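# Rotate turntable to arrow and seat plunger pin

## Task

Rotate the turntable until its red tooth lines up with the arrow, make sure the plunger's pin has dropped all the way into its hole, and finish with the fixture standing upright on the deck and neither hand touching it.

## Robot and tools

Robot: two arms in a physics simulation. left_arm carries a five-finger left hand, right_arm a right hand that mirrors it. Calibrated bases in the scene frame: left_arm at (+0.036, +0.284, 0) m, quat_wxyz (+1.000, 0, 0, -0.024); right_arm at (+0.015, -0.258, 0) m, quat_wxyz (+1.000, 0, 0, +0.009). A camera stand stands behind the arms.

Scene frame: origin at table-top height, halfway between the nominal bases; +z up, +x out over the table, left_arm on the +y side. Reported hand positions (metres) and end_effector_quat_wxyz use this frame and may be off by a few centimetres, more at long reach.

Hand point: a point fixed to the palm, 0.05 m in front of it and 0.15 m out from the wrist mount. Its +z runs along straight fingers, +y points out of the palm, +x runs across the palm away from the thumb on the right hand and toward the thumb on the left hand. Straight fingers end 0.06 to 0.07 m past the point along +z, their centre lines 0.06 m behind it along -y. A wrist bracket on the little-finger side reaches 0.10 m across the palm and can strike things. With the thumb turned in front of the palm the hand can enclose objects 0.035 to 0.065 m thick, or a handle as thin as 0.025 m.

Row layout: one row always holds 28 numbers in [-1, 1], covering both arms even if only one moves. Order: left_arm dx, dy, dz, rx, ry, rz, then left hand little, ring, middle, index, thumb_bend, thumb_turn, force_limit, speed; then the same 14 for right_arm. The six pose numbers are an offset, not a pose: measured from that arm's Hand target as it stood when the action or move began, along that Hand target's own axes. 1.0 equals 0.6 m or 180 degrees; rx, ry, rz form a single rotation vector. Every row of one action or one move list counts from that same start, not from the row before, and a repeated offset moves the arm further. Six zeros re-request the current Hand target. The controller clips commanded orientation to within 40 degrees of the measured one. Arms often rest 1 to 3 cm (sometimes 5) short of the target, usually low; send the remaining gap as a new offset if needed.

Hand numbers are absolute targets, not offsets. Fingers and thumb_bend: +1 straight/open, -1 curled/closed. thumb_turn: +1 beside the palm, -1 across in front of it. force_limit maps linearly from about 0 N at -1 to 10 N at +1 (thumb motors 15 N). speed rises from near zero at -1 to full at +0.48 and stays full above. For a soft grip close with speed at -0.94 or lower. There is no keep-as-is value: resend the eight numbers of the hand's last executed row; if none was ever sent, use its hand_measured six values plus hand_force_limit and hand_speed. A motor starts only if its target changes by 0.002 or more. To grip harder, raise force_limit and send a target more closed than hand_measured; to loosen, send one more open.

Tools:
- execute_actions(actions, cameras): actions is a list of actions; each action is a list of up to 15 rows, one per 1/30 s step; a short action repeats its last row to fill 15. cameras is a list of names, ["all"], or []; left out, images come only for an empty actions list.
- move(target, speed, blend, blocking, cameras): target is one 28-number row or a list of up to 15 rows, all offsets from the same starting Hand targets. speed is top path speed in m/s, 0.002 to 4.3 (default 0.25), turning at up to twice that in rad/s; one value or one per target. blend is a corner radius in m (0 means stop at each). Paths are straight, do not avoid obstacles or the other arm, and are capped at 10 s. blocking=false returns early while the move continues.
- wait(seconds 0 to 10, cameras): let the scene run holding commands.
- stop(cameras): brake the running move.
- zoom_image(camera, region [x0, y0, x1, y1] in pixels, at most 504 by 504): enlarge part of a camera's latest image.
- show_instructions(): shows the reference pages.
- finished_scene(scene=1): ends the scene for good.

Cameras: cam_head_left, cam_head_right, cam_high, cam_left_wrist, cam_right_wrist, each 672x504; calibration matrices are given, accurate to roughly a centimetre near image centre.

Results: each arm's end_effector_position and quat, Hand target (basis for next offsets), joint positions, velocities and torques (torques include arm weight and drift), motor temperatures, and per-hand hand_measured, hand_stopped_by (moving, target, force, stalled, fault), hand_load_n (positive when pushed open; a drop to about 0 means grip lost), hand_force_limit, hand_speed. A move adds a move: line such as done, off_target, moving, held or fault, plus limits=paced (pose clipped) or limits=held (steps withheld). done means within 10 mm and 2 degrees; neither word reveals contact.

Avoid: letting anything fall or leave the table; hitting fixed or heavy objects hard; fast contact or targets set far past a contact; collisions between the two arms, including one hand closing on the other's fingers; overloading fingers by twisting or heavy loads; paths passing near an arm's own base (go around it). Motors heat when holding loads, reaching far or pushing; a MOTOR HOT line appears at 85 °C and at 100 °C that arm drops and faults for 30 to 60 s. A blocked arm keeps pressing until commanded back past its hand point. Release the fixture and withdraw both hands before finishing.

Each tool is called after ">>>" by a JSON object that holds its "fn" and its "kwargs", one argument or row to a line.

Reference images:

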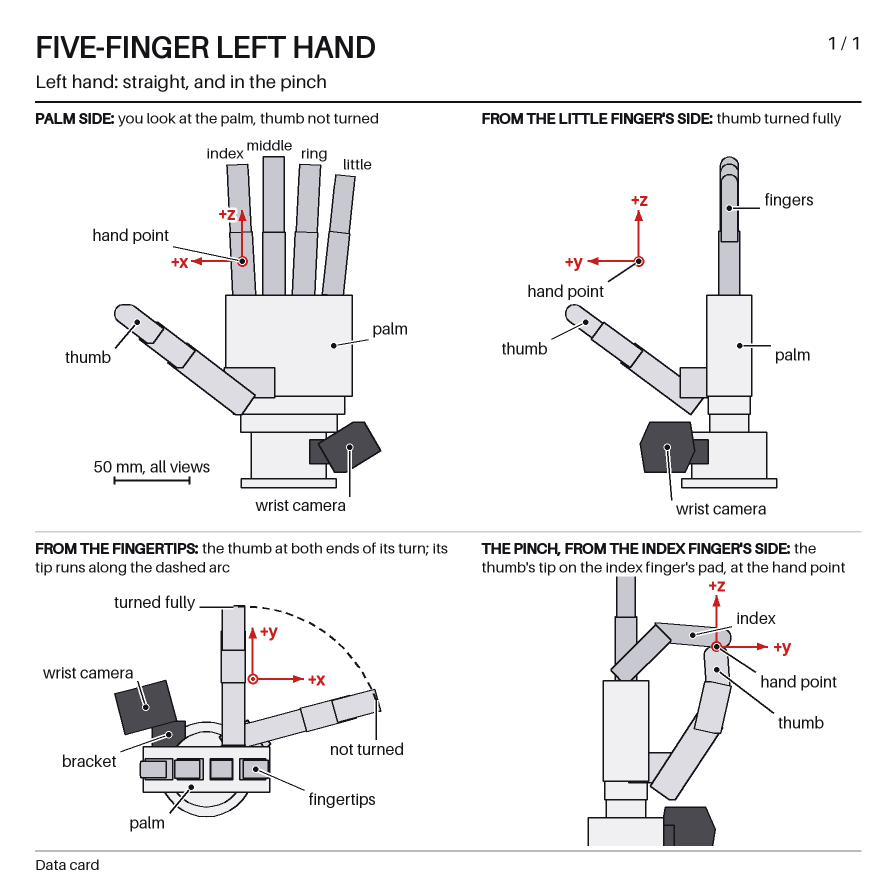

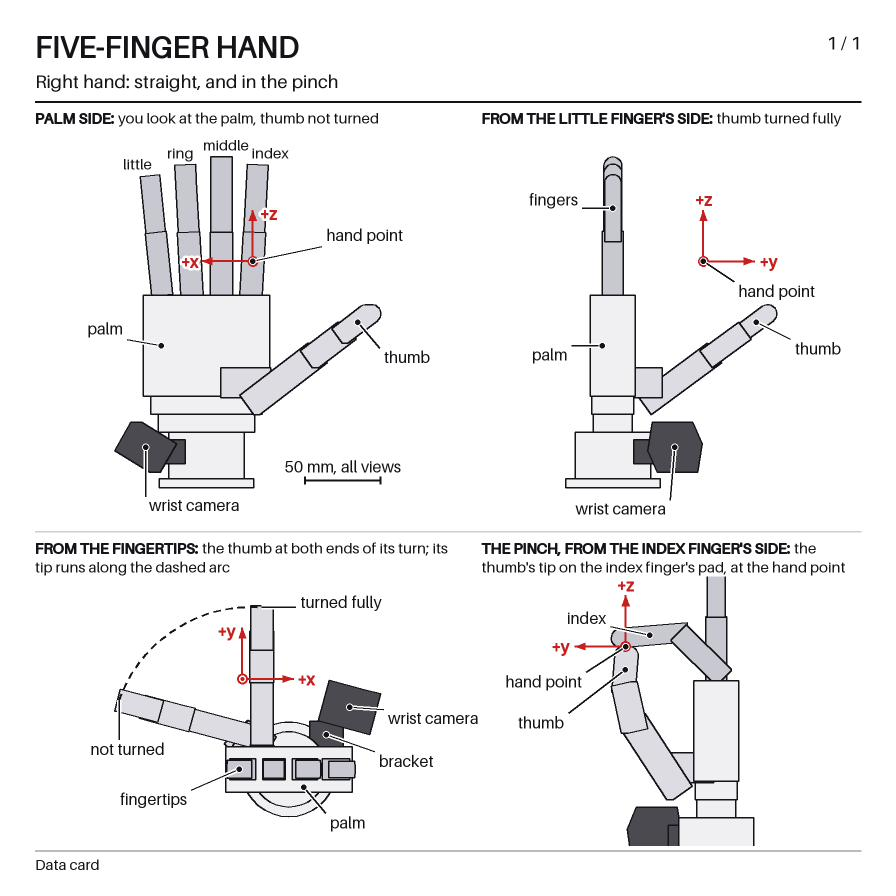

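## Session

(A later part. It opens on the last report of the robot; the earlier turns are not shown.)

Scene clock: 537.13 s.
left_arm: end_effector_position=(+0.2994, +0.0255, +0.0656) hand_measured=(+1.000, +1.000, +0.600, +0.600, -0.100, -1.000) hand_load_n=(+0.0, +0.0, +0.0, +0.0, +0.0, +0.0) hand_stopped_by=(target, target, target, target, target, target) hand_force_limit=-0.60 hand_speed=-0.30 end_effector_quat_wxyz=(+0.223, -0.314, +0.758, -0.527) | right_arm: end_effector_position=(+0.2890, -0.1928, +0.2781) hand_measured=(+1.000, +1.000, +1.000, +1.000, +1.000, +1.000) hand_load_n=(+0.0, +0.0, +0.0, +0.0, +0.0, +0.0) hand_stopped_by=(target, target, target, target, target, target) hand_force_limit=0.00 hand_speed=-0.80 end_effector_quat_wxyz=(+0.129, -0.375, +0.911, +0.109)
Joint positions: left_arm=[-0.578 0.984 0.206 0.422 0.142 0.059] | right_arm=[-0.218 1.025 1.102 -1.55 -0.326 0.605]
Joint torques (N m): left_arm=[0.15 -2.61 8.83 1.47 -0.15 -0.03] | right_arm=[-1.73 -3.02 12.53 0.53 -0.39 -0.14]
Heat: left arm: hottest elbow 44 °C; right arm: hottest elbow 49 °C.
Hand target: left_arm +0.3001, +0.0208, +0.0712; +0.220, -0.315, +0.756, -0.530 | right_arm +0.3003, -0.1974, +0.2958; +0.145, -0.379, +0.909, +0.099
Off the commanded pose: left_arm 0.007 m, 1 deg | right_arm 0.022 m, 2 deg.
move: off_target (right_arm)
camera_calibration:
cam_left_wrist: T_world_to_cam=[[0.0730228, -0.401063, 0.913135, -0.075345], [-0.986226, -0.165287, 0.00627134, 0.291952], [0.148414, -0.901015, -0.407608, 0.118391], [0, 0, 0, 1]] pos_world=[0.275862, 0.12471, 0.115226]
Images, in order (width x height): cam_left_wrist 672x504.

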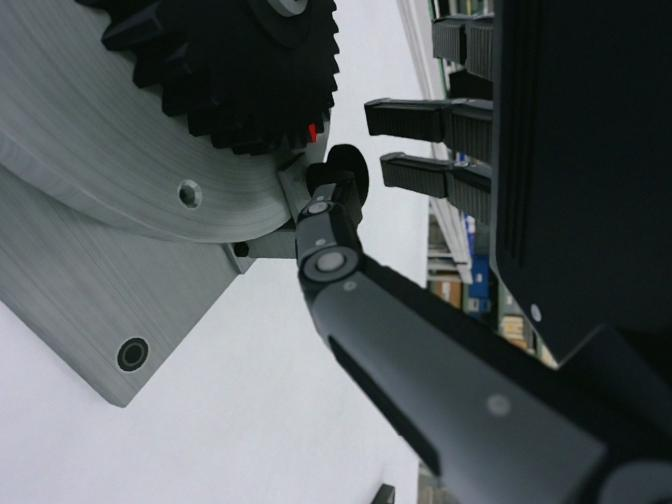

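>>> {"fn": "execute_actions", "kwargs": {
  "actions": [
    [[0,0,0,0,0,0,1,1,-0.1,-0.1,-0.1,-1,-0.6,-0.9,0,0,0,0,0,0,1,1,1,1,1,1,0,-0.8]]
  ],
  "cameras": ["cam_left_wrist"]
}}

>>> {"fn": "zoom_image", "kwargs": {
  "camera": "cam_left_wrist",
  "region": [200, 60, 440, 300]
}}

Scene clock: 543.27 s.
left_arm: end_effector_position=(+0.3000, +0.0259, +0.0658) hand_measured=(+1.000, +1.000, +0.230, +0.220, -0.100, -1.000) hand_load_n=(+0.0, +0.0, +1.5, +2.0, +0.0, +0.0) hand_stopped_by=(target, target, force, force, target, target) hand_force_limit=-0.60 hand_speed=-0.90 end_effector_quat_wxyz=(+0.224, -0.315, +0.757, -0.527) | right_arm: end_effector_position=(+0.2890, -0.1928, +0.2781) hand_measured=(+1.000, +1.000, +1.000, +1.000, +1.000, +1.000) hand_load_n=(+0.0, +0.0, +0.0, +0.0, +0.0, +0.0) hand_stopped_by=(target, target, target, target, target, target) hand_force_limit=0.00 hand_speed=-0.80 end_effector_quat_wxyz=(+0.129, -0.375, +0.911, +0.109)
Joint positions: left_arm=[-0.578 0.983 0.206 0.422 0.139 0.059] | right_arm=[-0.218 1.025 1.102 -1.55 -0.326 0.605]
Joint torques (N m): left_arm=[0.15 -2.55 8.85 1.4 -0.03 -0.03] | right_arm=[-1.79 -3.02 12.55 0.51 -0.38 -0.14]
Heat: left arm: hottest elbow 44 °C; right arm: hottest elbow 49 °C.
Hand target: left_arm +0.3001, +0.0209, +0.0712; +0.220, -0.315, +0.756, -0.530 | right_arm +0.3003, -0.1974, +0.2958; +0.145, -0.379, +0.909, +0.099
Off the commanded pose: left_arm 0.007 m, 1 deg | right_arm 0.022 m, 2 deg.
camera_calibration:
cam_left_wrist: T_world_to_cam=[[0.0731243, -0.401359, 0.912997, -0.07539], [-0.985683, -0.168537, 0.00485597, 0.292515], [0.151925, -0.900281, -0.407937, 0.117704], [0, 0, 0, 1]] pos_world=[0.275958, 0.125008, 0.115426]
Images, in order (width x height): cam_left_wrist 672x504.

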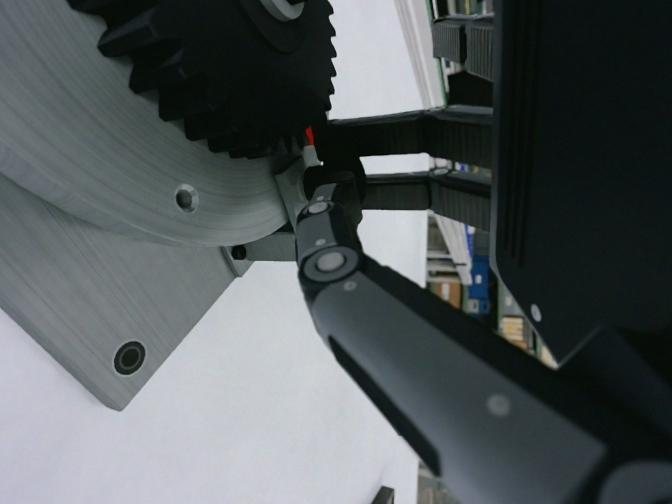

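Scaled by 2.100 from the camera's 672x504 image, which has a finer 960x720 frame.

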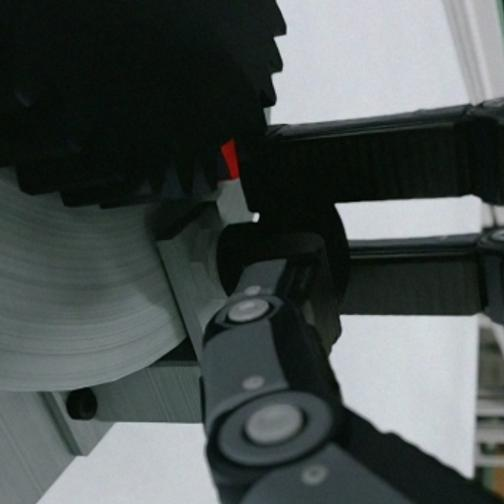

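>>> {"fn": "execute_actions", "kwargs": {
  "actions": [
    [[0,0,0,0,0,0,1,1,-0.13,-0.13,-0.1,-1,-0.2,-0.94,0,0,0,0,0,0,1,1,1,1,1,1,0,-0.8]]
  ],
  "cameras": ["cam_left_wrist"]
}}

Scene clock: 546.47 s.
left_arm: end_effector_position=(+0.3003, +0.0256, +0.0665) hand_measured=(+1.000, +1.000, +0.208, +0.204, -0.100, -1.000) hand_load_n=(+0.0, +0.0, +3.5, +1.5, +0.5, +0.0) hand_stopped_by=(target, target, force, force, target, target) hand_force_limit=-0.20 hand_speed=-0.94 end_effector_quat_wxyz=(+0.224, -0.315, +0.757, -0.527) | right_arm: end_effector_position=(+0.2890, -0.1928, +0.2781) hand_measured=(+1.000, +1.000, +1.000, +1.000, +1.000, +1.000) hand_load_n=(-0.5, +0.0, +0.0, +0.0, +0.0, +0.0) hand_stopped_by=(target, target, target, target, target, target) hand_force_limit=0.00 hand_speed=-0.80 end_effector_quat_wxyz=(+0.129, -0.375, +0.911, +0.109)
Joint positions: left_arm=[-0.578 0.983 0.207 0.422 0.138 0.059] | right_arm=[-0.218 1.025 1.102 -1.55 -0.326 0.605]
Joint torques (N m): left_arm=[0.21 -2.49 8.79 1.39 -0.03 -0.03] | right_arm=[-1.85 -3.14 12.53 0.53 -0.39 -0.14]
Heat: left arm: hottest elbow 44 °C; right arm: hottest elbow 49 °C.
Hand target: left_arm +0.3002, +0.0209, +0.0711; +0.220, -0.315, +0.756, -0.530 | right_arm +0.3003, -0.1974, +0.2958; +0.145, -0.379, +0.909, +0.099
Off the commanded pose: left_arm 0.007 m, 1 deg | right_arm 0.022 m, 2 deg.
camera_calibration:
cam_left_wrist: T_world_to_cam=[[0.0719353, -0.400625, 0.913414, -0.0758902], [-0.985694, -0.168501, 0.00372284, 0.292885], [0.15242, -0.900615, -0.407015, 0.117433], [0, 0, 0, 1]] pos_world=[0.276255, 0.124709, 0.116026]
Images, in order (width x height): cam_left_wrist 672x504.

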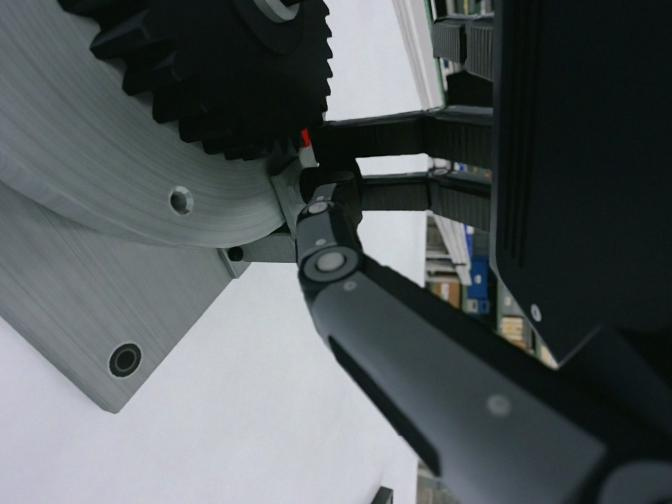

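>>> {"fn": "move", "kwargs": {
  "target": [0,-0.0235,-0.0085,0,0,0,1,1,-0.13,-0.13,-0.1,-1,-0.2,-0.94,0,0,0,0,0,0,1,1,1,1,1,1,0,-0.8],
  "speed": 0.02,
  "cameras": ["cam_left_wrist","cam_head_left","cam_high"]
}}

>>> {"fn": "zoom_image", "kwargs": {
  "camera": "cam_left_wrist",
  "region": [200, 60, 440, 300]
}}

Scene clock: 551.83 s.
left_arm: end_effector_position=(+0.2992, +0.0274, +0.0788) hand_measured=(+1.000, +1.000, +0.208, +0.204, -0.100, -1.000) hand_load_n=(+0.0, +0.0, +4.5, +0.0, +0.0, +0.0) hand_stopped_by=(target, target, force, force, target, target) hand_force_limit=-0.20 hand_speed=-0.94 end_effector_quat_wxyz=(+0.227, -0.315, +0.755, -0.528) | right_arm: end_effector_position=(+0.2890, -0.1928, +0.2781) hand_measured=(+1.000, +1.000, +1.000, +1.000, +1.000, +1.000) hand_load_n=(+0.0, +0.0, +0.0, +0.0, +0.0, +0.0) hand_stopped_by=(target, target, target, target, target, target) hand_force_limit=0.00 hand_speed=-0.80 end_effector_quat_wxyz=(+0.129, -0.375, +0.911, +0.109)
Joint positions: left_arm=[-0.578 0.916 0.219 0.347 0.134 0.059] | right_arm=[-0.218 1.025 1.102 -1.55 -0.326 0.605]
Joint torques (N m): left_arm=[0.21 -2.14 10.17 0.84 0.12 -0.03] | right_arm=[-1.79 -3.08 12.53 0.51 -0.39 -0.14]
Heat: left arm: hottest elbow 44 °C; right arm: hottest elbow 49 °C.
Hand target: left_arm +0.3003, +0.0209, +0.0863; +0.220, -0.315, +0.756, -0.530 | right_arm +0.3003, -0.1974, +0.2958; +0.145, -0.379, +0.909, +0.099
Off the commanded pose: left_arm 0.010 m, 1 deg | right_arm 0.022 m, 2 deg.
move: off_target (right_arm)
camera_calibration:
cam_left_wrist: T_world_to_cam=[[0.0695951, -0.399163, 0.914235, -0.0856525], [-0.985039, -0.172332, -0.00025668, 0.292273], [0.157655, -0.900539, -0.405184, 0.122518], [0, 0, 0, 1]] pos_world=[0.274546, 0.126511, 0.128024]
Images, in order (width x height): cam_head_left 672x504, cam_high 672x504, cam_left_wrist 672x504.

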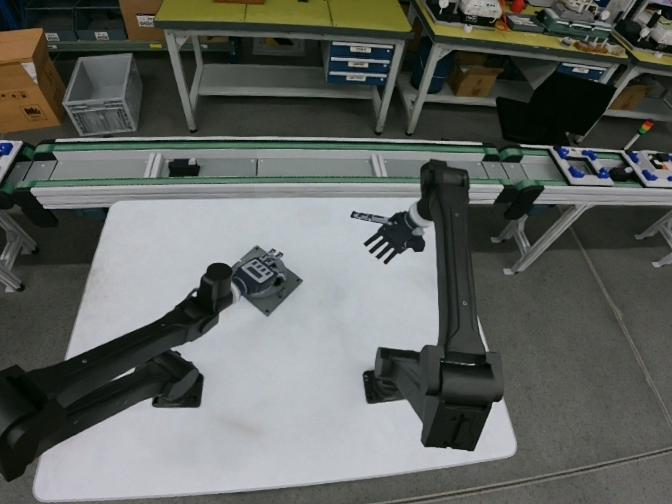

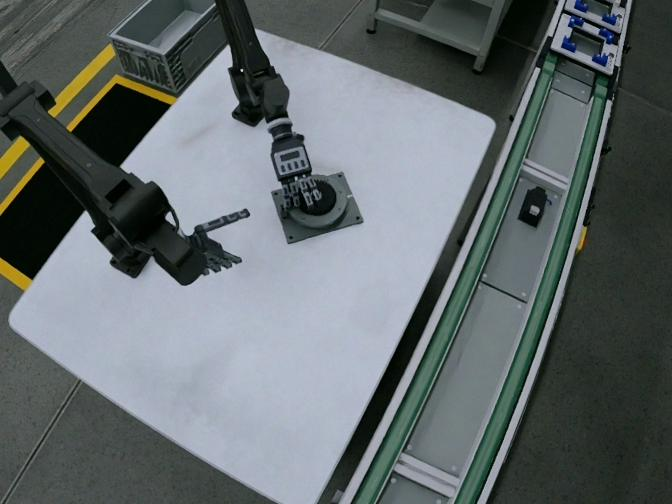

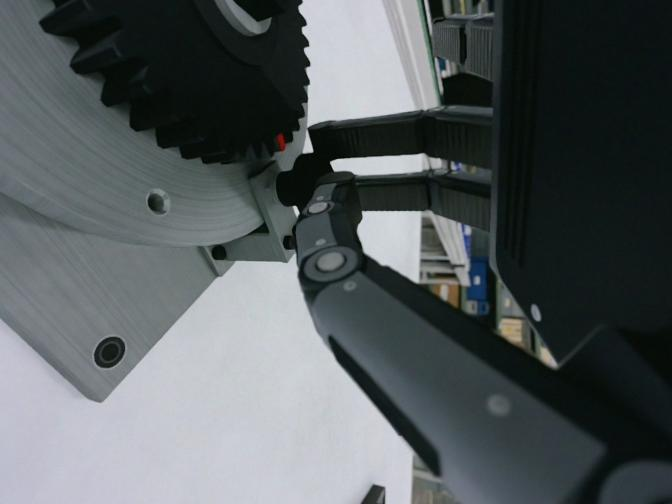

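Scaled by 2.100 from the camera's 672x504 image, which has a finer 960x720 frame.

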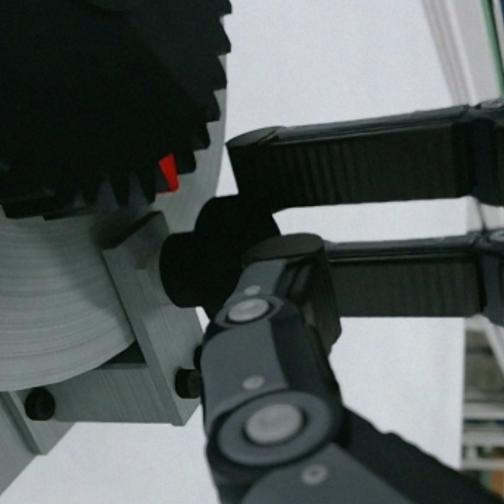

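>>> {"fn": "move", "kwargs": {
  "target": [
    [0,0,0,0,0,0,1,1,0.6,0.6,0.0,-1,-0.4,-0.2,0,0,0,0,0,0,1,1,1,1,1,1,0,-0.8],
    [0,0.0363,0.004,0,0,0,1,1,0.6,0.6,0.0,-1,-0.4,-0.2,0,0,0,0,0,0,1,1,1,1,1,1,0,-0.8]
  ],
  "speed": 0.05,
  "cameras": ["cam_left_wrist"]
}}

>>> {"fn": "zoom_image", "kwargs": {
  "camera": "cam_left_wrist",
  "region": [200, 60, 440, 300]
}}

Scene clock: 617.63 s.
left_arm: end_effector_position=(+0.2998, +0.0252, +0.0685) hand_measured=(+1.000, +1.000, +0.600, +0.600, +0.000, -1.000) hand_load_n=(+0.0, +0.0, +0.0, +0.0, +0.0, +0.0) hand_stopped_by=(target, target, target, target, target, target) hand_force_limit=-0.40 hand_speed=-0.20 end_effector_quat_wxyz=(+0.224, -0.314, +0.757, -0.528) | right_arm: end_effector_position=(+0.2890, -0.1928, +0.2781) hand_measured=(+1.000, +1.000, +1.000, +1.000, +1.000, +1.000) hand_load_n=(+0.0, +0.0, +0.0, +0.0, +0.0, +0.0) hand_stopped_by=(target, target, target, target, target, target) hand_force_limit=0.00 hand_speed=-0.80 end_effector_quat_wxyz=(+0.129, -0.375, +0.911, +0.109)
Joint positions: left_arm=[-0.579 0.973 0.21 0.409 0.141 0.059] | right_arm=[-0.218 1.025 1.102 -1.55 -0.326 0.605]
Joint torques (N m): left_arm=[0.5 -1.55 7.02 3.04 0 -0.02] | right_arm=[-1.85 -3.02 12.55 0.5 -0.39 -0.14]
Heat: left arm: hottest elbow 48 °C; right arm: hottest elbow 50 °C.
Hand target: left_arm +0.2965, +0.0245, +0.0650; +0.220, -0.315, +0.756, -0.530 | right_arm +0.3003, -0.1974, +0.2958; +0.145, -0.379, +0.909, +0.099
Off the commanded pose: left_arm 0.005 m, 1 deg | right_arm 0.022 m, 2 deg.
move: off_target (right_arm)
camera_calibration:
cam_left_wrist: T_world_to_cam=[[0.0710591, -0.399999, 0.913757, -0.0776067], [-0.986124, -0.165961, 0.00403705, 0.292398], [0.150033, -0.901364, -0.406242, 0.118629], [0, 0, 0, 1]] pos_world=[0.276057, 0.124412, 0.117925]
Images, in order (width x height): cam_left_wrist 672x504.

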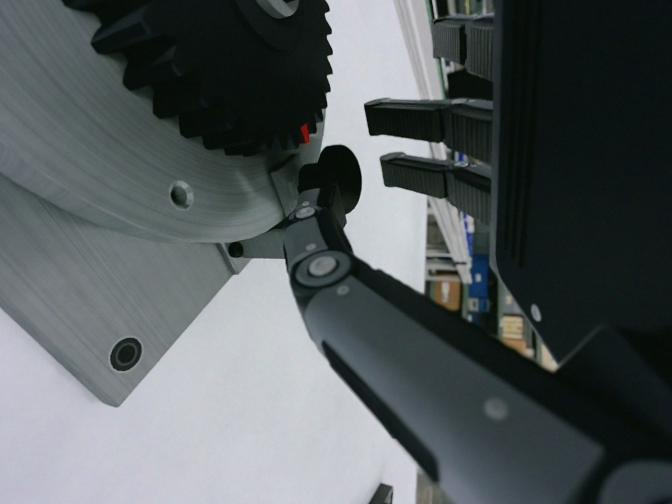

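Scaled by 2.100 from the camera's 672x504 image, which has a finer 960x720 frame.

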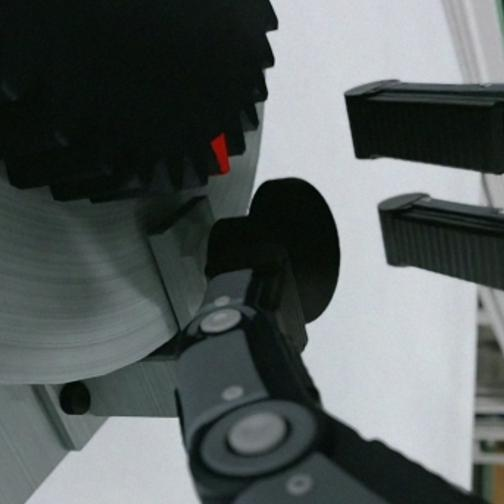

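>>> {"fn": "move", "kwargs": {
  "target": [0,0.0097,-0.003,0,0,0,1,1,0.6,0.6,0.0,-1,-0.4,-0.2,0,0,0,0,0,0,1,1,1,1,1,1,0,-0.8],
  "speed": 0.05,
  "cameras": ["cam_left_wrist"]
}}

>>> {"fn": "zoom_image", "kwargs": {
  "camera": "cam_left_wrist",
  "region": [200, 60, 440, 300]
}}

Scene clock: 630.07 s.
left_arm: end_effector_position=(+0.2967, +0.0269, +0.0637) hand_measured=(+1.000, +1.000, +0.600, +0.600, +0.000, -1.000) hand_load_n=(-0.5, +0.0, +0.0, +0.0, +0.0, +0.0) hand_stopped_by=(target, target, target, target, target, target) hand_force_limit=-0.40 hand_speed=-0.20 end_effector_quat_wxyz=(+0.223, -0.313, +0.757, -0.528) | right_arm: end_effector_position=(+0.2890, -0.1928, +0.2781) hand_measured=(+1.000, +1.000, +1.000, +1.000, +1.000, +1.000) hand_load_n=(+0.0, +0.0, +0.0, +0.0, +0.0, +0.0) hand_stopped_by=(target, target, target, target, target, target) hand_force_limit=0.00 hand_speed=-0.80 end_effector_quat_wxyz=(+0.129, -0.375, +0.911, +0.109)
Joint positions: left_arm=[-0.579 0.98 0.195 0.431 0.143 0.059] | right_arm=[-0.218 1.025 1.102 -1.55 -0.326 0.605]
Joint torques (N m): left_arm=[0.67 -1.44 6.87 3.04 0.01 0] | right_arm=[-1.79 -3.08 12.53 0.5 -0.39 -0.14]
Heat: left arm: hottest elbow 46 °C; right arm: hottest elbow 50 °C.
Hand target: left_arm +0.2939, +0.0270, +0.0601; +0.220, -0.315, +0.756, -0.530 | right_arm +0.3003, -0.1974, +0.2958; +0.145, -0.379, +0.909, +0.099
Off the commanded pose: left_arm 0.004 m, 0 deg | right_arm 0.022 m, 2 deg.
move: off_target (right_arm)
camera_calibration:
cam_left_wrist: T_world_to_cam=[[0.0705179, -0.399482, 0.914025, -0.0722414], [-0.986525, -0.163542, 0.00463375, 0.289596], [0.147631, -0.902035, -0.405632, 0.119409], [0, 0, 0, 1]] pos_world=[0.27316, 0.126213, 0.113125]
Images, in order (width x height): cam_left_wrist 672x504.

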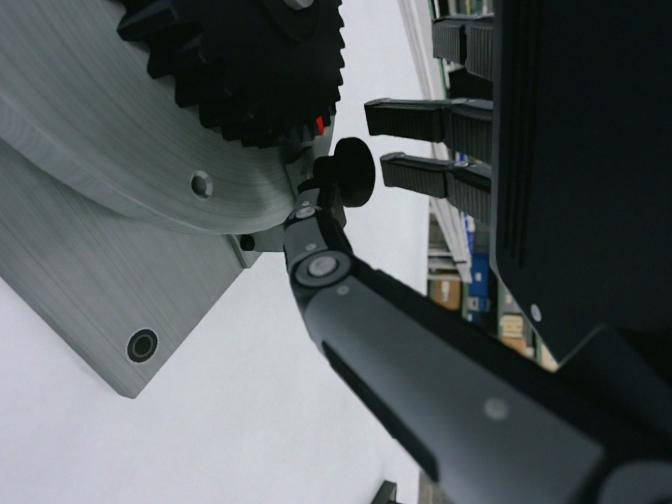

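Scaled by 2.100 from the camera's 672x504 image, which has a finer 960x720 frame.

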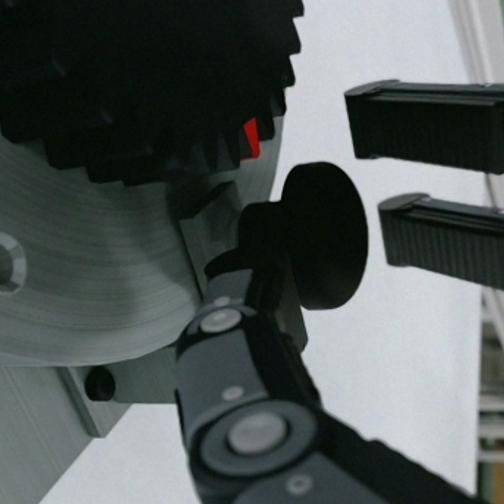

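>>> {"fn": "move", "kwargs": {
  "target": [-0.007,0.002,0.0155,0,0,0,1,1,0.6,0.6,0.0,-1,-0.4,-0.2,0,0,0,0,0,0,1,1,1,1,1,1,0,-0.8],
  "speed": 0.05,
  "cameras": ["cam_left_wrist"]
}}

>>> {"fn": "zoom_image", "kwargs": {
  "camera": "cam_left_wrist",
  "region": [200, 60, 440, 300]
}}

Scene clock: 639.40 s.
left_arm: end_effector_position=(+0.2982, +0.0245, +0.0531) hand_measured=(+1.000, +1.000, +0.600, +0.600, +0.000, -1.000) hand_load_n=(+0.0, +0.0, +0.0, +0.0, +0.0, +0.0) hand_stopped_by=(target, target, target, target, target, target) hand_force_limit=-0.40 hand_speed=-0.20 end_effector_quat_wxyz=(+0.216, -0.313, +0.761, -0.525) | right_arm: end_effector_position=(+0.2890, -0.1928, +0.2781) hand_measured=(+1.000, +1.000, +1.000, +1.000, +1.000, +1.000) hand_load_n=(+0.5, +0.5, +0.0, +0.0, +0.0, +0.0) hand_stopped_by=(target, target, target, target, target, target) hand_force_limit=0.00 hand_speed=-0.80 end_effector_quat_wxyz=(+0.129, -0.375, +0.911, +0.109)
Joint positions: left_arm=[-0.575 1.045 0.195 0.483 0.155 0.059] | right_arm=[-0.218 1.025 1.102 -1.55 -0.326 0.605]
Joint torques (N m): left_arm=[1.38 -1.79 7.51 2.97 0.01 0.04] | right_arm=[-1.85 -3.14 12.55 0.5 -0.38 -0.13]
Heat: left arm: hottest elbow 45 °C; right arm: hottest elbow 50 °C.
Hand target: left_arm +0.3028, +0.0242, +0.0558; +0.220, -0.315, +0.756, -0.530 | right_arm +0.3003, -0.1974, +0.2958; +0.145, -0.379, +0.909, +0.099
Off the commanded pose: left_arm 0.005 m, 1 deg | right_arm 0.022 m, 2 deg.
move: off_target (right_arm)
camera_calibration:
cam_left_wrist: T_world_to_cam=[[0.0798191, -0.40423, 0.911168, -0.0660588], [-0.987656, -0.155662, 0.0174616, 0.290248], [0.134776, -0.901314, -0.411665, 0.116862], [0, 0, 0, 1]] pos_world=[0.276188, 0.123807, 0.103231]
Images, in order (width x height): cam_left_wrist 672x504.

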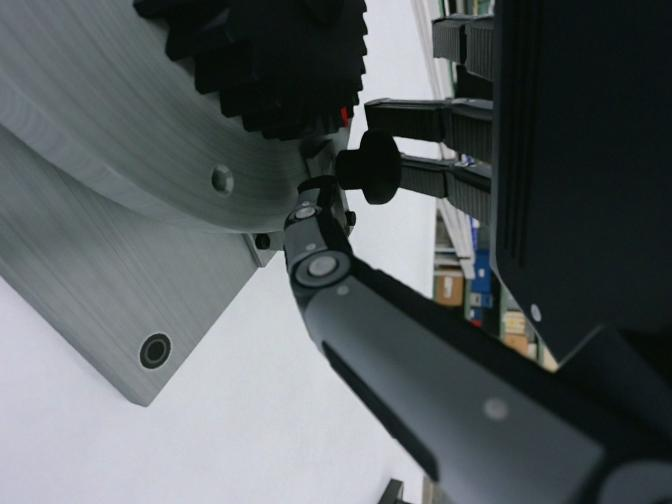

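Scaled by 2.100 from the camera's 672x504 image, which has a finer 960x720 frame.

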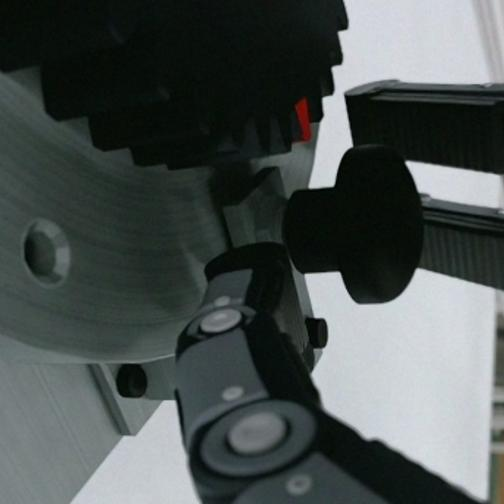

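>>> {"fn": "move", "kwargs": {
  "target": [-0.0083,-0.0137,0,0,0,0,1,1,0.6,0.6,-0.06,-1,-0.4,-0.2,0,0,0,0,0,0,1,1,1,1,1,1,0,-0.8],
  "speed": 0.05,
  "cameras": ["cam_left_wrist"]
}}

>>> {"fn": "zoom_image", "kwargs": {
  "camera": "cam_left_wrist",
  "region": [200, 60, 440, 300]
}}

Scene clock: 656.10 s.
left_arm: end_effector_position=(+0.3000, +0.0276, +0.0547) hand_measured=(+1.000, +1.000, +0.600, +0.600, -0.060, -1.000) hand_load_n=(+0.0, +0.0, -0.5, +0.0, +0.0, +0.0) hand_stopped_by=(target, target, target, target, target, target) hand_force_limit=-0.40 hand_speed=-0.20 end_effector_quat_wxyz=(+0.214, -0.315, +0.760, -0.527) | right_arm: end_effector_position=(+0.2890, -0.1928, +0.2781) hand_measured=(+1.000, +1.000, +1.000, +1.000, +1.000, +1.000) hand_load_n=(+0.0, +0.0, +0.0, +0.0, +0.0, +0.0) hand_stopped_by=(target, target, target, target, target, target) hand_force_limit=0.00 hand_speed=-0.80 end_effector_quat_wxyz=(+0.129, -0.375, +0.911, +0.109)
Joint positions: left_arm=[-0.555 1.038 0.195 0.477 0.175 0.059] | right_arm=[-0.218 1.025 1.102 -1.55 -0.326 0.605]
Joint torques (N m): left_arm=[1.38 -2.84 9.07 1.36 0.02 0.11] | right_arm=[-1.79 -3.02 12.57 0.53 -0.39 -0.14]
Heat: left arm: hottest elbow 44 °C; right arm: hottest elbow 50 °C.
Hand target: left_arm +0.3083, +0.0257, +0.0636; +0.220, -0.315, +0.756, -0.530 | right_arm +0.3003, -0.1974, +0.2958; +0.145, -0.379, +0.909, +0.099
Off the commanded pose: left_arm 0.012 m, 1 deg | right_arm 0.022 m, 2 deg.
move: off_target (left_arm, right_arm)
camera_calibration:
cam_left_wrist: T_world_to_cam=[[0.0832588, -0.398283, 0.913476, -0.0678168], [-0.987335, -0.157192, 0.0214537, 0.292215], [0.135046, -0.903693, -0.406327, 0.119725], [0, 0, 0, 1]] pos_world=[0.277992, 0.127118, 0.104327]
Images, in order (width x height): cam_left_wrist 672x504.

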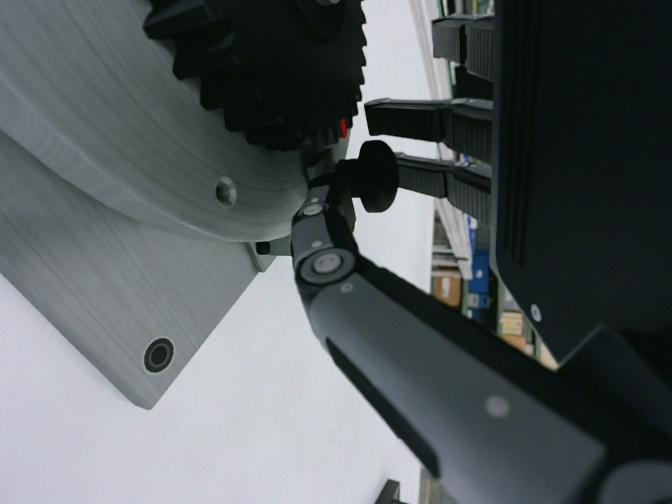

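Scaled by 2.100 from the camera's 672x504 image, which has a finer 960x720 frame.

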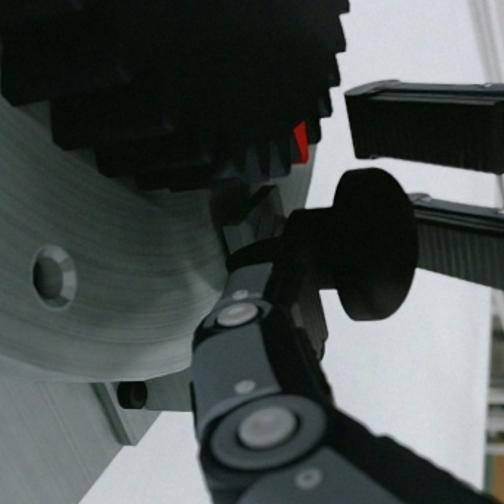

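>>> {"fn": "move", "kwargs": {
  "target": [0,-0.006,0,0,0,0,1,1,0.6,0.6,-0.06,-1,-0.4,-0.2,0,0,0,0,0,0,1,1,1,1,1,1,0,-0.8],
  "speed": 0.05,
  "cameras": ["cam_left_wrist"]
}}

>>> {"fn": "zoom_image", "kwargs": {
  "camera": "cam_left_wrist",
  "region": [200, 60, 440, 300]
}}

Scene clock: 660.00 s.
left_arm: end_effector_position=(+0.2983, +0.0288, +0.0544) hand_measured=(+1.000, +1.000, +0.600, +0.600, -0.060, -1.000) hand_load_n=(+0.0, +0.0, +0.0, +0.0, +0.5, +0.0) hand_stopped_by=(target, target, target, target, target, target) hand_force_limit=-0.40 hand_speed=-0.20 end_effector_quat_wxyz=(+0.213, -0.317, +0.761, -0.524) | right_arm: end_effector_position=(+0.2890, -0.1928, +0.2781) hand_measured=(+1.000, +1.000, +1.000, +1.000, +1.000, +1.000) hand_load_n=(+0.0, +0.0, +0.0, +0.5, +0.0, +0.0) hand_stopped_by=(target, target, target, target, target, target) hand_force_limit=0.00 hand_speed=-0.80 end_effector_quat_wxyz=(+0.129, -0.375, +0.911, +0.109)
Joint positions: left_arm=[-0.555 1.026 0.195 0.457 0.175 0.059] | right_arm=[-0.218 1.025 1.102 -1.55 -0.326 0.605]
Joint torques (N m): left_arm=[1.32 -2.78 9.73 1.39 -0.01 0.11] | right_arm=[-1.79 -3.14 12.55 0.51 -0.39 -0.13]
Heat: left arm: hottest elbow 44 °C; right arm: hottest elbow 50 °C.
Hand target: left_arm +0.3091, +0.0248, +0.0669; +0.220, -0.315, +0.756, -0.530 | right_arm +0.3003, -0.1974, +0.2958; +0.145, -0.379, +0.909, +0.099
Off the commanded pose: left_arm 0.017 m, 1 deg | right_arm 0.022 m, 2 deg.
move: off_target (left_arm, right_arm)
camera_calibration:
cam_left_wrist: T_world_to_cam=[[0.0889982, -0.402254, 0.911192, -0.0684235], [-0.987177, -0.157337, 0.0269622, 0.290392], [0.132518, -0.901907, -0.411098, 0.121903], [0, 0, 0, 1]] pos_world=[0.276603, 0.128111, 0.104631]
Images, in order (width x height): cam_left_wrist 672x504.

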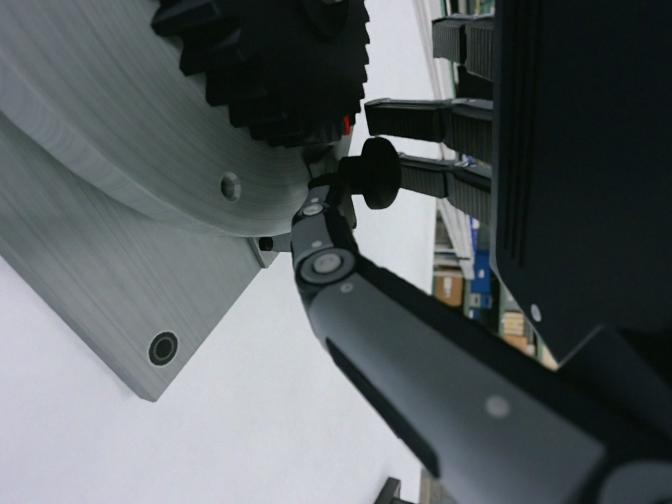

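Scaled by 2.100 from the camera's 672x504 image, which has a finer 960x720 frame.

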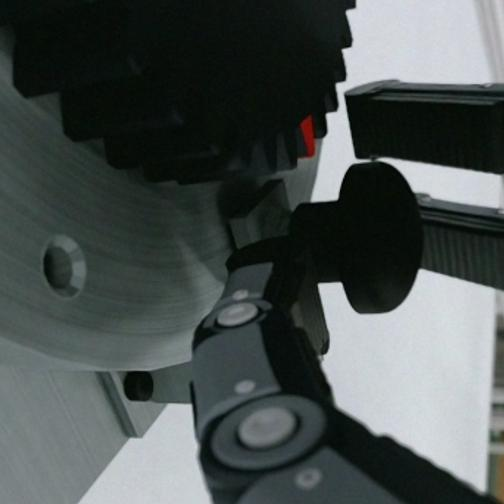

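>>> {"fn": "move", "kwargs": {
  "target": [0,-0.008,0.002,0,0,0,1,1,0.6,0.6,-0.06,-1,-0.4,-0.2,0,0,0,0,0,0,1,1,1,1,1,1,0,-0.8],
  "speed": 0.05,
  "cameras": ["cam_left_wrist"]
}}

>>> {"fn": "zoom_image", "kwargs": {
  "camera": "cam_left_wrist",
  "region": [200, 60, 440, 300]
}}

Scene clock: 669.47 s.
left_arm: end_effector_position=(+0.2963, +0.0302, +0.0532) hand_measured=(+1.000, +1.000, +0.600, +0.600, -0.060, -1.000) hand_load_n=(+0.0, -0.5, +0.0, +0.0, +0.0, +0.0) hand_stopped_by=(target, target, target, target, target, target) hand_force_limit=-0.40 hand_speed=-0.20 end_effector_quat_wxyz=(+0.210, -0.318, +0.764, -0.520) | right_arm: end_effector_position=(+0.2890, -0.1928, +0.2781) hand_measured=(+1.000, +1.000, +1.000, +1.000, +1.000, +1.000) hand_load_n=(+0.0, +0.0, +0.0, +0.0, +0.0, +0.0) hand_stopped_by=(target, target, target, target, target, target) hand_force_limit=0.00 hand_speed=-0.80 end_effector_quat_wxyz=(+0.129, -0.375, +0.911, +0.109)
Joint positions: left_arm=[-0.555 1.016 0.195 0.436 0.175 0.059] | right_arm=[-0.218 1.025 1.102 -1.55 -0.326 0.605]
Joint torques (N m): left_arm=[1.2 -2.84 10.67 1.33 -0.08 0.11] | right_arm=[-1.85 -3.02 12.55 0.54 -0.39 -0.14]
Heat: left arm: hottest elbow 45 °C; right arm: hottest elbow 51 °C.
Hand target: left_arm +0.3111, +0.0229, +0.0710; +0.220, -0.315, +0.756, -0.530 | right_arm +0.3003, -0.1974, +0.2958; +0.145, -0.379, +0.909, +0.099
Off the commanded pose: left_arm 0.024 m, 2 deg | right_arm 0.022 m, 2 deg.
move: off_target (left_arm, right_arm)
camera_calibration:
cam_left_wrist: T_world_to_cam=[[0.0972833, -0.407936, 0.907813, -0.0685862], [-0.986905, -0.157458, 0.0350036, 0.288116], [0.128663, -0.89933, -0.417912, 0.124329], [0, 0, 0, 1]] pos_world=[0.275019, 0.1292, 0.104137]
Images, in order (width x height): cam_left_wrist 672x504.

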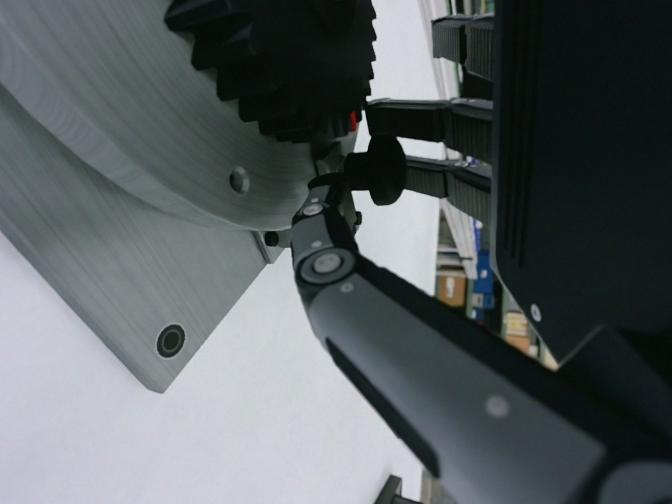

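Scaled by 2.100 from the camera's 672x504 image, which has a finer 960x720 frame.

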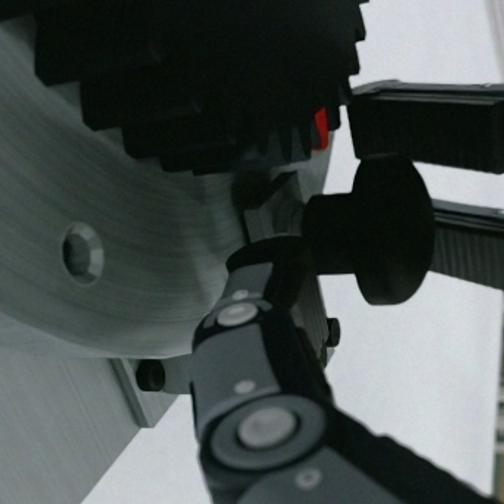

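>>> {"fn": "move", "kwargs": {
  "target": [0,-0.008,0.0,0,0,0,1,1,0.6,0.6,-0.06,-1,-0.4,-0.2,0,0,0,0,0,0,1,1,1,1,1,1,0,-0.8],
  "speed": 0.03,
  "cameras": ["cam_left_wrist"]
}}

>>> {"fn": "zoom_image", "kwargs": {
  "camera": "cam_left_wrist",
  "region": [200, 60, 440, 300]
}}

Scene clock: 686.00 s.
left_arm: end_effector_position=(+0.2956, +0.0307, +0.0551) hand_measured=(+1.000, +1.000, +0.600, +0.600, -0.060, -1.000) hand_load_n=(+0.0, +0.0, -0.5, +0.0, +0.0, +0.0) hand_stopped_by=(target, target, target, target, target, target) hand_force_limit=-0.40 hand_speed=-0.20 end_effector_quat_wxyz=(+0.209, -0.319, +0.765, -0.519) | right_arm: end_effector_position=(+0.2890, -0.1928, +0.2781) hand_measured=(+1.000, +1.000, +1.000, +1.000, +1.000, +1.000) hand_load_n=(+0.0, +0.0, +0.0, +0.0, +0.0, +0.0) hand_stopped_by=(target, target, target, target, target, target) hand_force_limit=0.00 hand_speed=-0.80 end_effector_quat_wxyz=(+0.129, -0.375, +0.911, +0.109)
Joint positions: left_arm=[-0.555 1 0.199 0.411 0.175 0.059] | right_arm=[-0.218 1.025 1.102 -1.55 -0.326 0.605]
Joint torques (N m): left_arm=[1.14 -2.61 11.25 1.47 -0.11 0.1] | right_arm=[-1.79 -3.02 12.55 0.5 -0.39 -0.14]
Heat: left arm: hottest elbow 46 °C; right arm: hottest elbow 51 °C.
Hand target: left_arm +0.3122, +0.0217, +0.0754; +0.220, -0.315, +0.756, -0.530 | right_arm +0.3003, -0.1974, +0.2958; +0.145, -0.379, +0.909, +0.099
Off the commanded pose: left_arm 0.028 m, 2 deg | right_arm 0.022 m, 2 deg.
move: off_target (left_arm, right_arm)
camera_calibration:
cam_left_wrist: T_world_to_cam=[[0.101016, -0.410504, 0.906246, -0.0710336], [-0.98674, -0.157658, 0.0385738, 0.287196], [0.127043, -0.898126, -0.420987, 0.126236], [0, 0, 0, 1]] pos_world=[0.274526, 0.129495, 0.106439]
Images, in order (width x height): cam_left_wrist 672x504.

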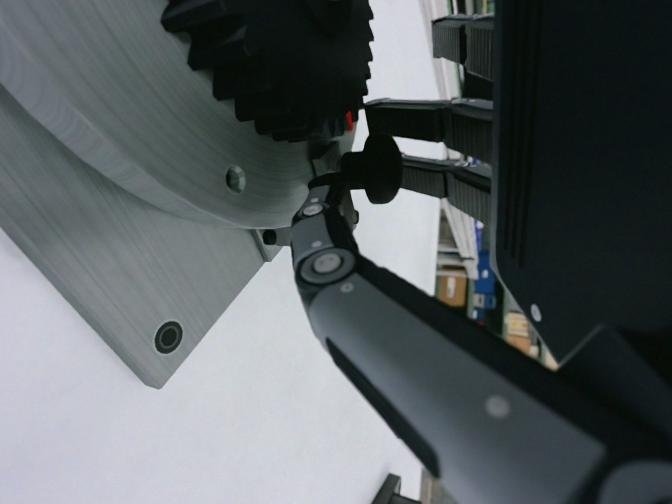

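Scaled by 2.100 from the camera's 672x504 image, which has a finer 960x720 frame.

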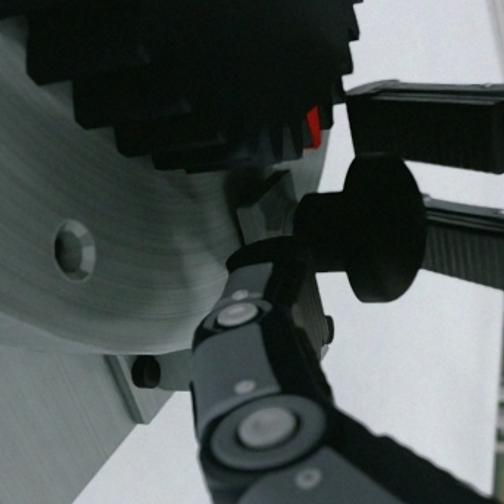

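>>> {"fn": "move", "kwargs": {
  "target": [-0.004,-0.008,0.0,0,0,0,1,1,0.6,0.6,-0.06,-1,-0.4,-0.2,0,0,0,0,0,0,1,1,1,1,1,1,0,-0.8],
  "speed": 0.03,
  "cameras": ["cam_left_wrist"]
}}

>>> {"fn": "zoom_image", "kwargs": {
  "camera": "cam_left_wrist",
  "region": [200, 60, 440, 300]
}}

Scene clock: 692.67 s.
left_arm: end_effector_position=(+0.2980, +0.0303, +0.0592) hand_measured=(+1.000, +1.000, +0.600, +0.600, -0.060, -1.000) hand_load_n=(+0.0, +0.0, +0.0, +0.0, +0.0, +0.0) hand_stopped_by=(target, target, target, target, target, target) hand_force_limit=-0.40 hand_speed=-0.20 end_effector_quat_wxyz=(+0.209, -0.320, +0.765, -0.519) | right_arm: end_effector_position=(+0.2890, -0.1928, +0.2781) hand_measured=(+1.000, +1.000, +1.000, +1.000, +1.000, +1.000) hand_load_n=(+0.0, +0.0, +0.0, +0.0, +0.0, +0.0) hand_stopped_by=(target, target, target, target, target, target) hand_force_limit=0.00 hand_speed=-0.80 end_effector_quat_wxyz=(+0.129, -0.375, +0.911, +0.109)
Joint positions: left_arm=[-0.55 0.99 0.21 0.39 0.179 0.059] | right_arm=[-0.218 1.025 1.102 -1.55 -0.326 0.605]
Joint torques (N m): left_arm=[1.38 -2.49 11.41 1.26 0.02 0.13] | right_arm=[-1.85 -3.08 12.53 0.51 -0.38 -0.14]
Heat: left arm: hottest elbow 45 °C; right arm: hottest elbow 51 °C.
Hand target: left_arm +0.3152, +0.0223, +0.0800; +0.220, -0.315, +0.756, -0.530 | right_arm +0.3003, -0.1974, +0.2958; +0.145, -0.379, +0.909, +0.099
Off the commanded pose: left_arm 0.028 m, 2 deg | right_arm 0.022 m, 2 deg.
move: off_target (left_arm, right_arm)
camera_calibration:
cam_left_wrist: T_world_to_cam=[[0.102601, -0.409341, 0.906594, -0.0757414], [-0.986525, -0.15864, 0.0400187, 0.289268], [0.127441, -0.898484, -0.420102, 0.127227], [0, 0, 0, 1]] pos_world=[0.276928, 0.129197, 0.110539]
Images, in order (width x height): cam_left_wrist 672x504.

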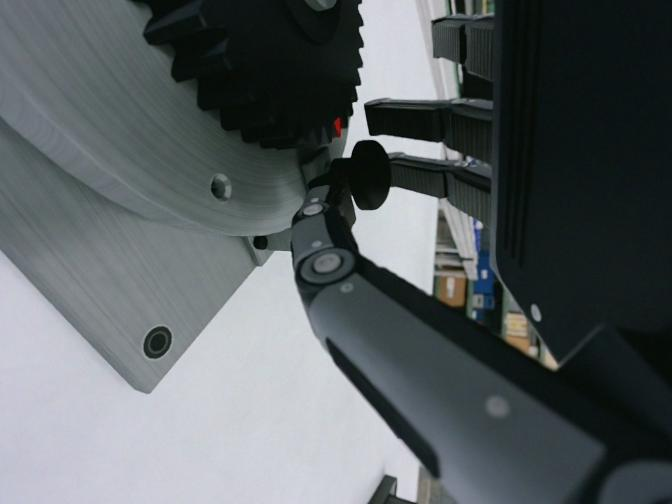

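Scaled by 2.100 from the camera's 672x504 image, which has a finer 960x720 frame.

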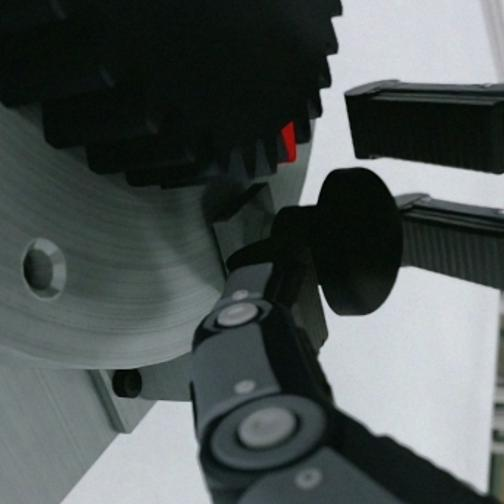

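>>> {"fn": "move", "kwargs": {
  "target": [0,-0.004,0.0085,0,0,0,1,1,0.6,0.6,-0.06,-1,-0.4,-0.2,0,0,0,0,0,0,1,1,1,1,1,1,0,-0.8],
  "speed": 0.03,
  "cameras": ["cam_left_wrist"]
}}

>>> {"fn": "zoom_image", "kwargs": {
  "camera": "cam_left_wrist",
  "region": [200, 60, 440, 300]
}}

Scene clock: 699.73 s.
left_arm: end_effector_position=(+0.3019, +0.0276, +0.0630) hand_measured=(+1.000, +1.000, +0.600, +0.600, -0.060, -1.000) hand_load_n=(+0.0, +0.0, +0.0, +0.0, +0.0, +0.0) hand_stopped_by=(target, target, target, target, target, target) hand_force_limit=-0.40 hand_speed=-0.20 end_effector_quat_wxyz=(+0.210, -0.319, +0.764, -0.521) | right_arm: end_effector_position=(+0.2890, -0.1928, +0.2781) hand_measured=(+1.000, +1.000, +1.000, +1.000, +1.000, +1.000) hand_load_n=(+0.0, +0.0, +0.0, +0.0, +0.0, +0.0) hand_stopped_by=(target, target, target, target, target, target) hand_force_limit=0.00 hand_speed=-0.80 end_effector_quat_wxyz=(+0.129, -0.375, +0.911, +0.109)
Joint positions: left_arm=[-0.55 0.997 0.222 0.39 0.179 0.059] | right_arm=[-0.218 1.025 1.102 -1.55 -0.326 0.605]
Joint torques (N m): left_arm=[1.14 -1.67 11.44 1.76 -0.11 0.11] | right_arm=[-1.85 -3.08 12.52 0.5 -0.38 -0.14]
Heat: left arm: hottest elbow 46 °C; right arm: hottest elbow 51 °C.
Hand target: left_arm +0.3190, +0.0184, +0.0804; +0.220, -0.315, +0.756, -0.530 | right_arm +0.3003, -0.1974, +0.2958; +0.145, -0.379, +0.909, +0.099
Off the commanded pose: left_arm 0.026 m, 2 deg | right_arm 0.022 m, 2 deg.
move: off_target (left_arm, right_arm)
camera_calibration:
cam_left_wrist: T_world_to_cam=[[0.0986544, -0.406585, 0.908271, -0.0795633], [-0.986691, -0.158521, 0.0362106, 0.292848], [0.129257, -0.899755, -0.416813, 0.125177], [0, 0, 0, 1]] pos_world=[0.28062, 0.126702, 0.113836]
Images, in order (width x height): cam_left_wrist 672x504.

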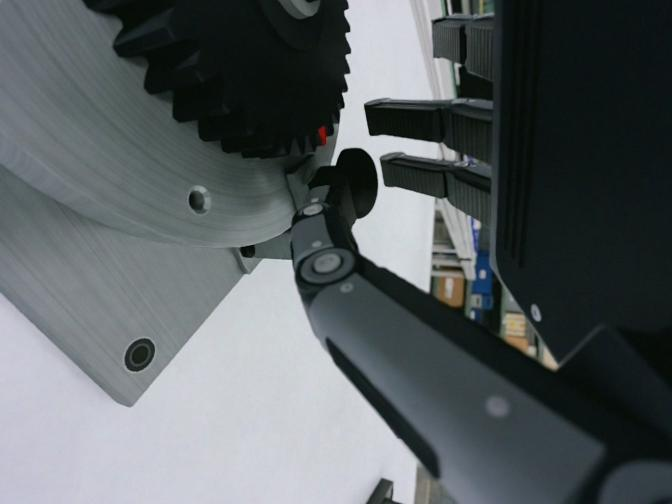

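Scaled by 2.100 from the camera's 672x504 image, which has a finer 960x720 frame.

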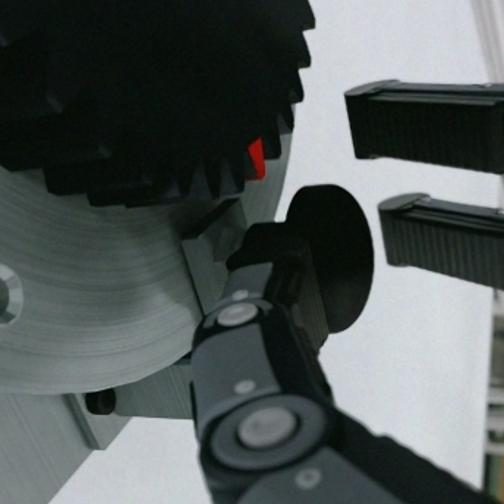

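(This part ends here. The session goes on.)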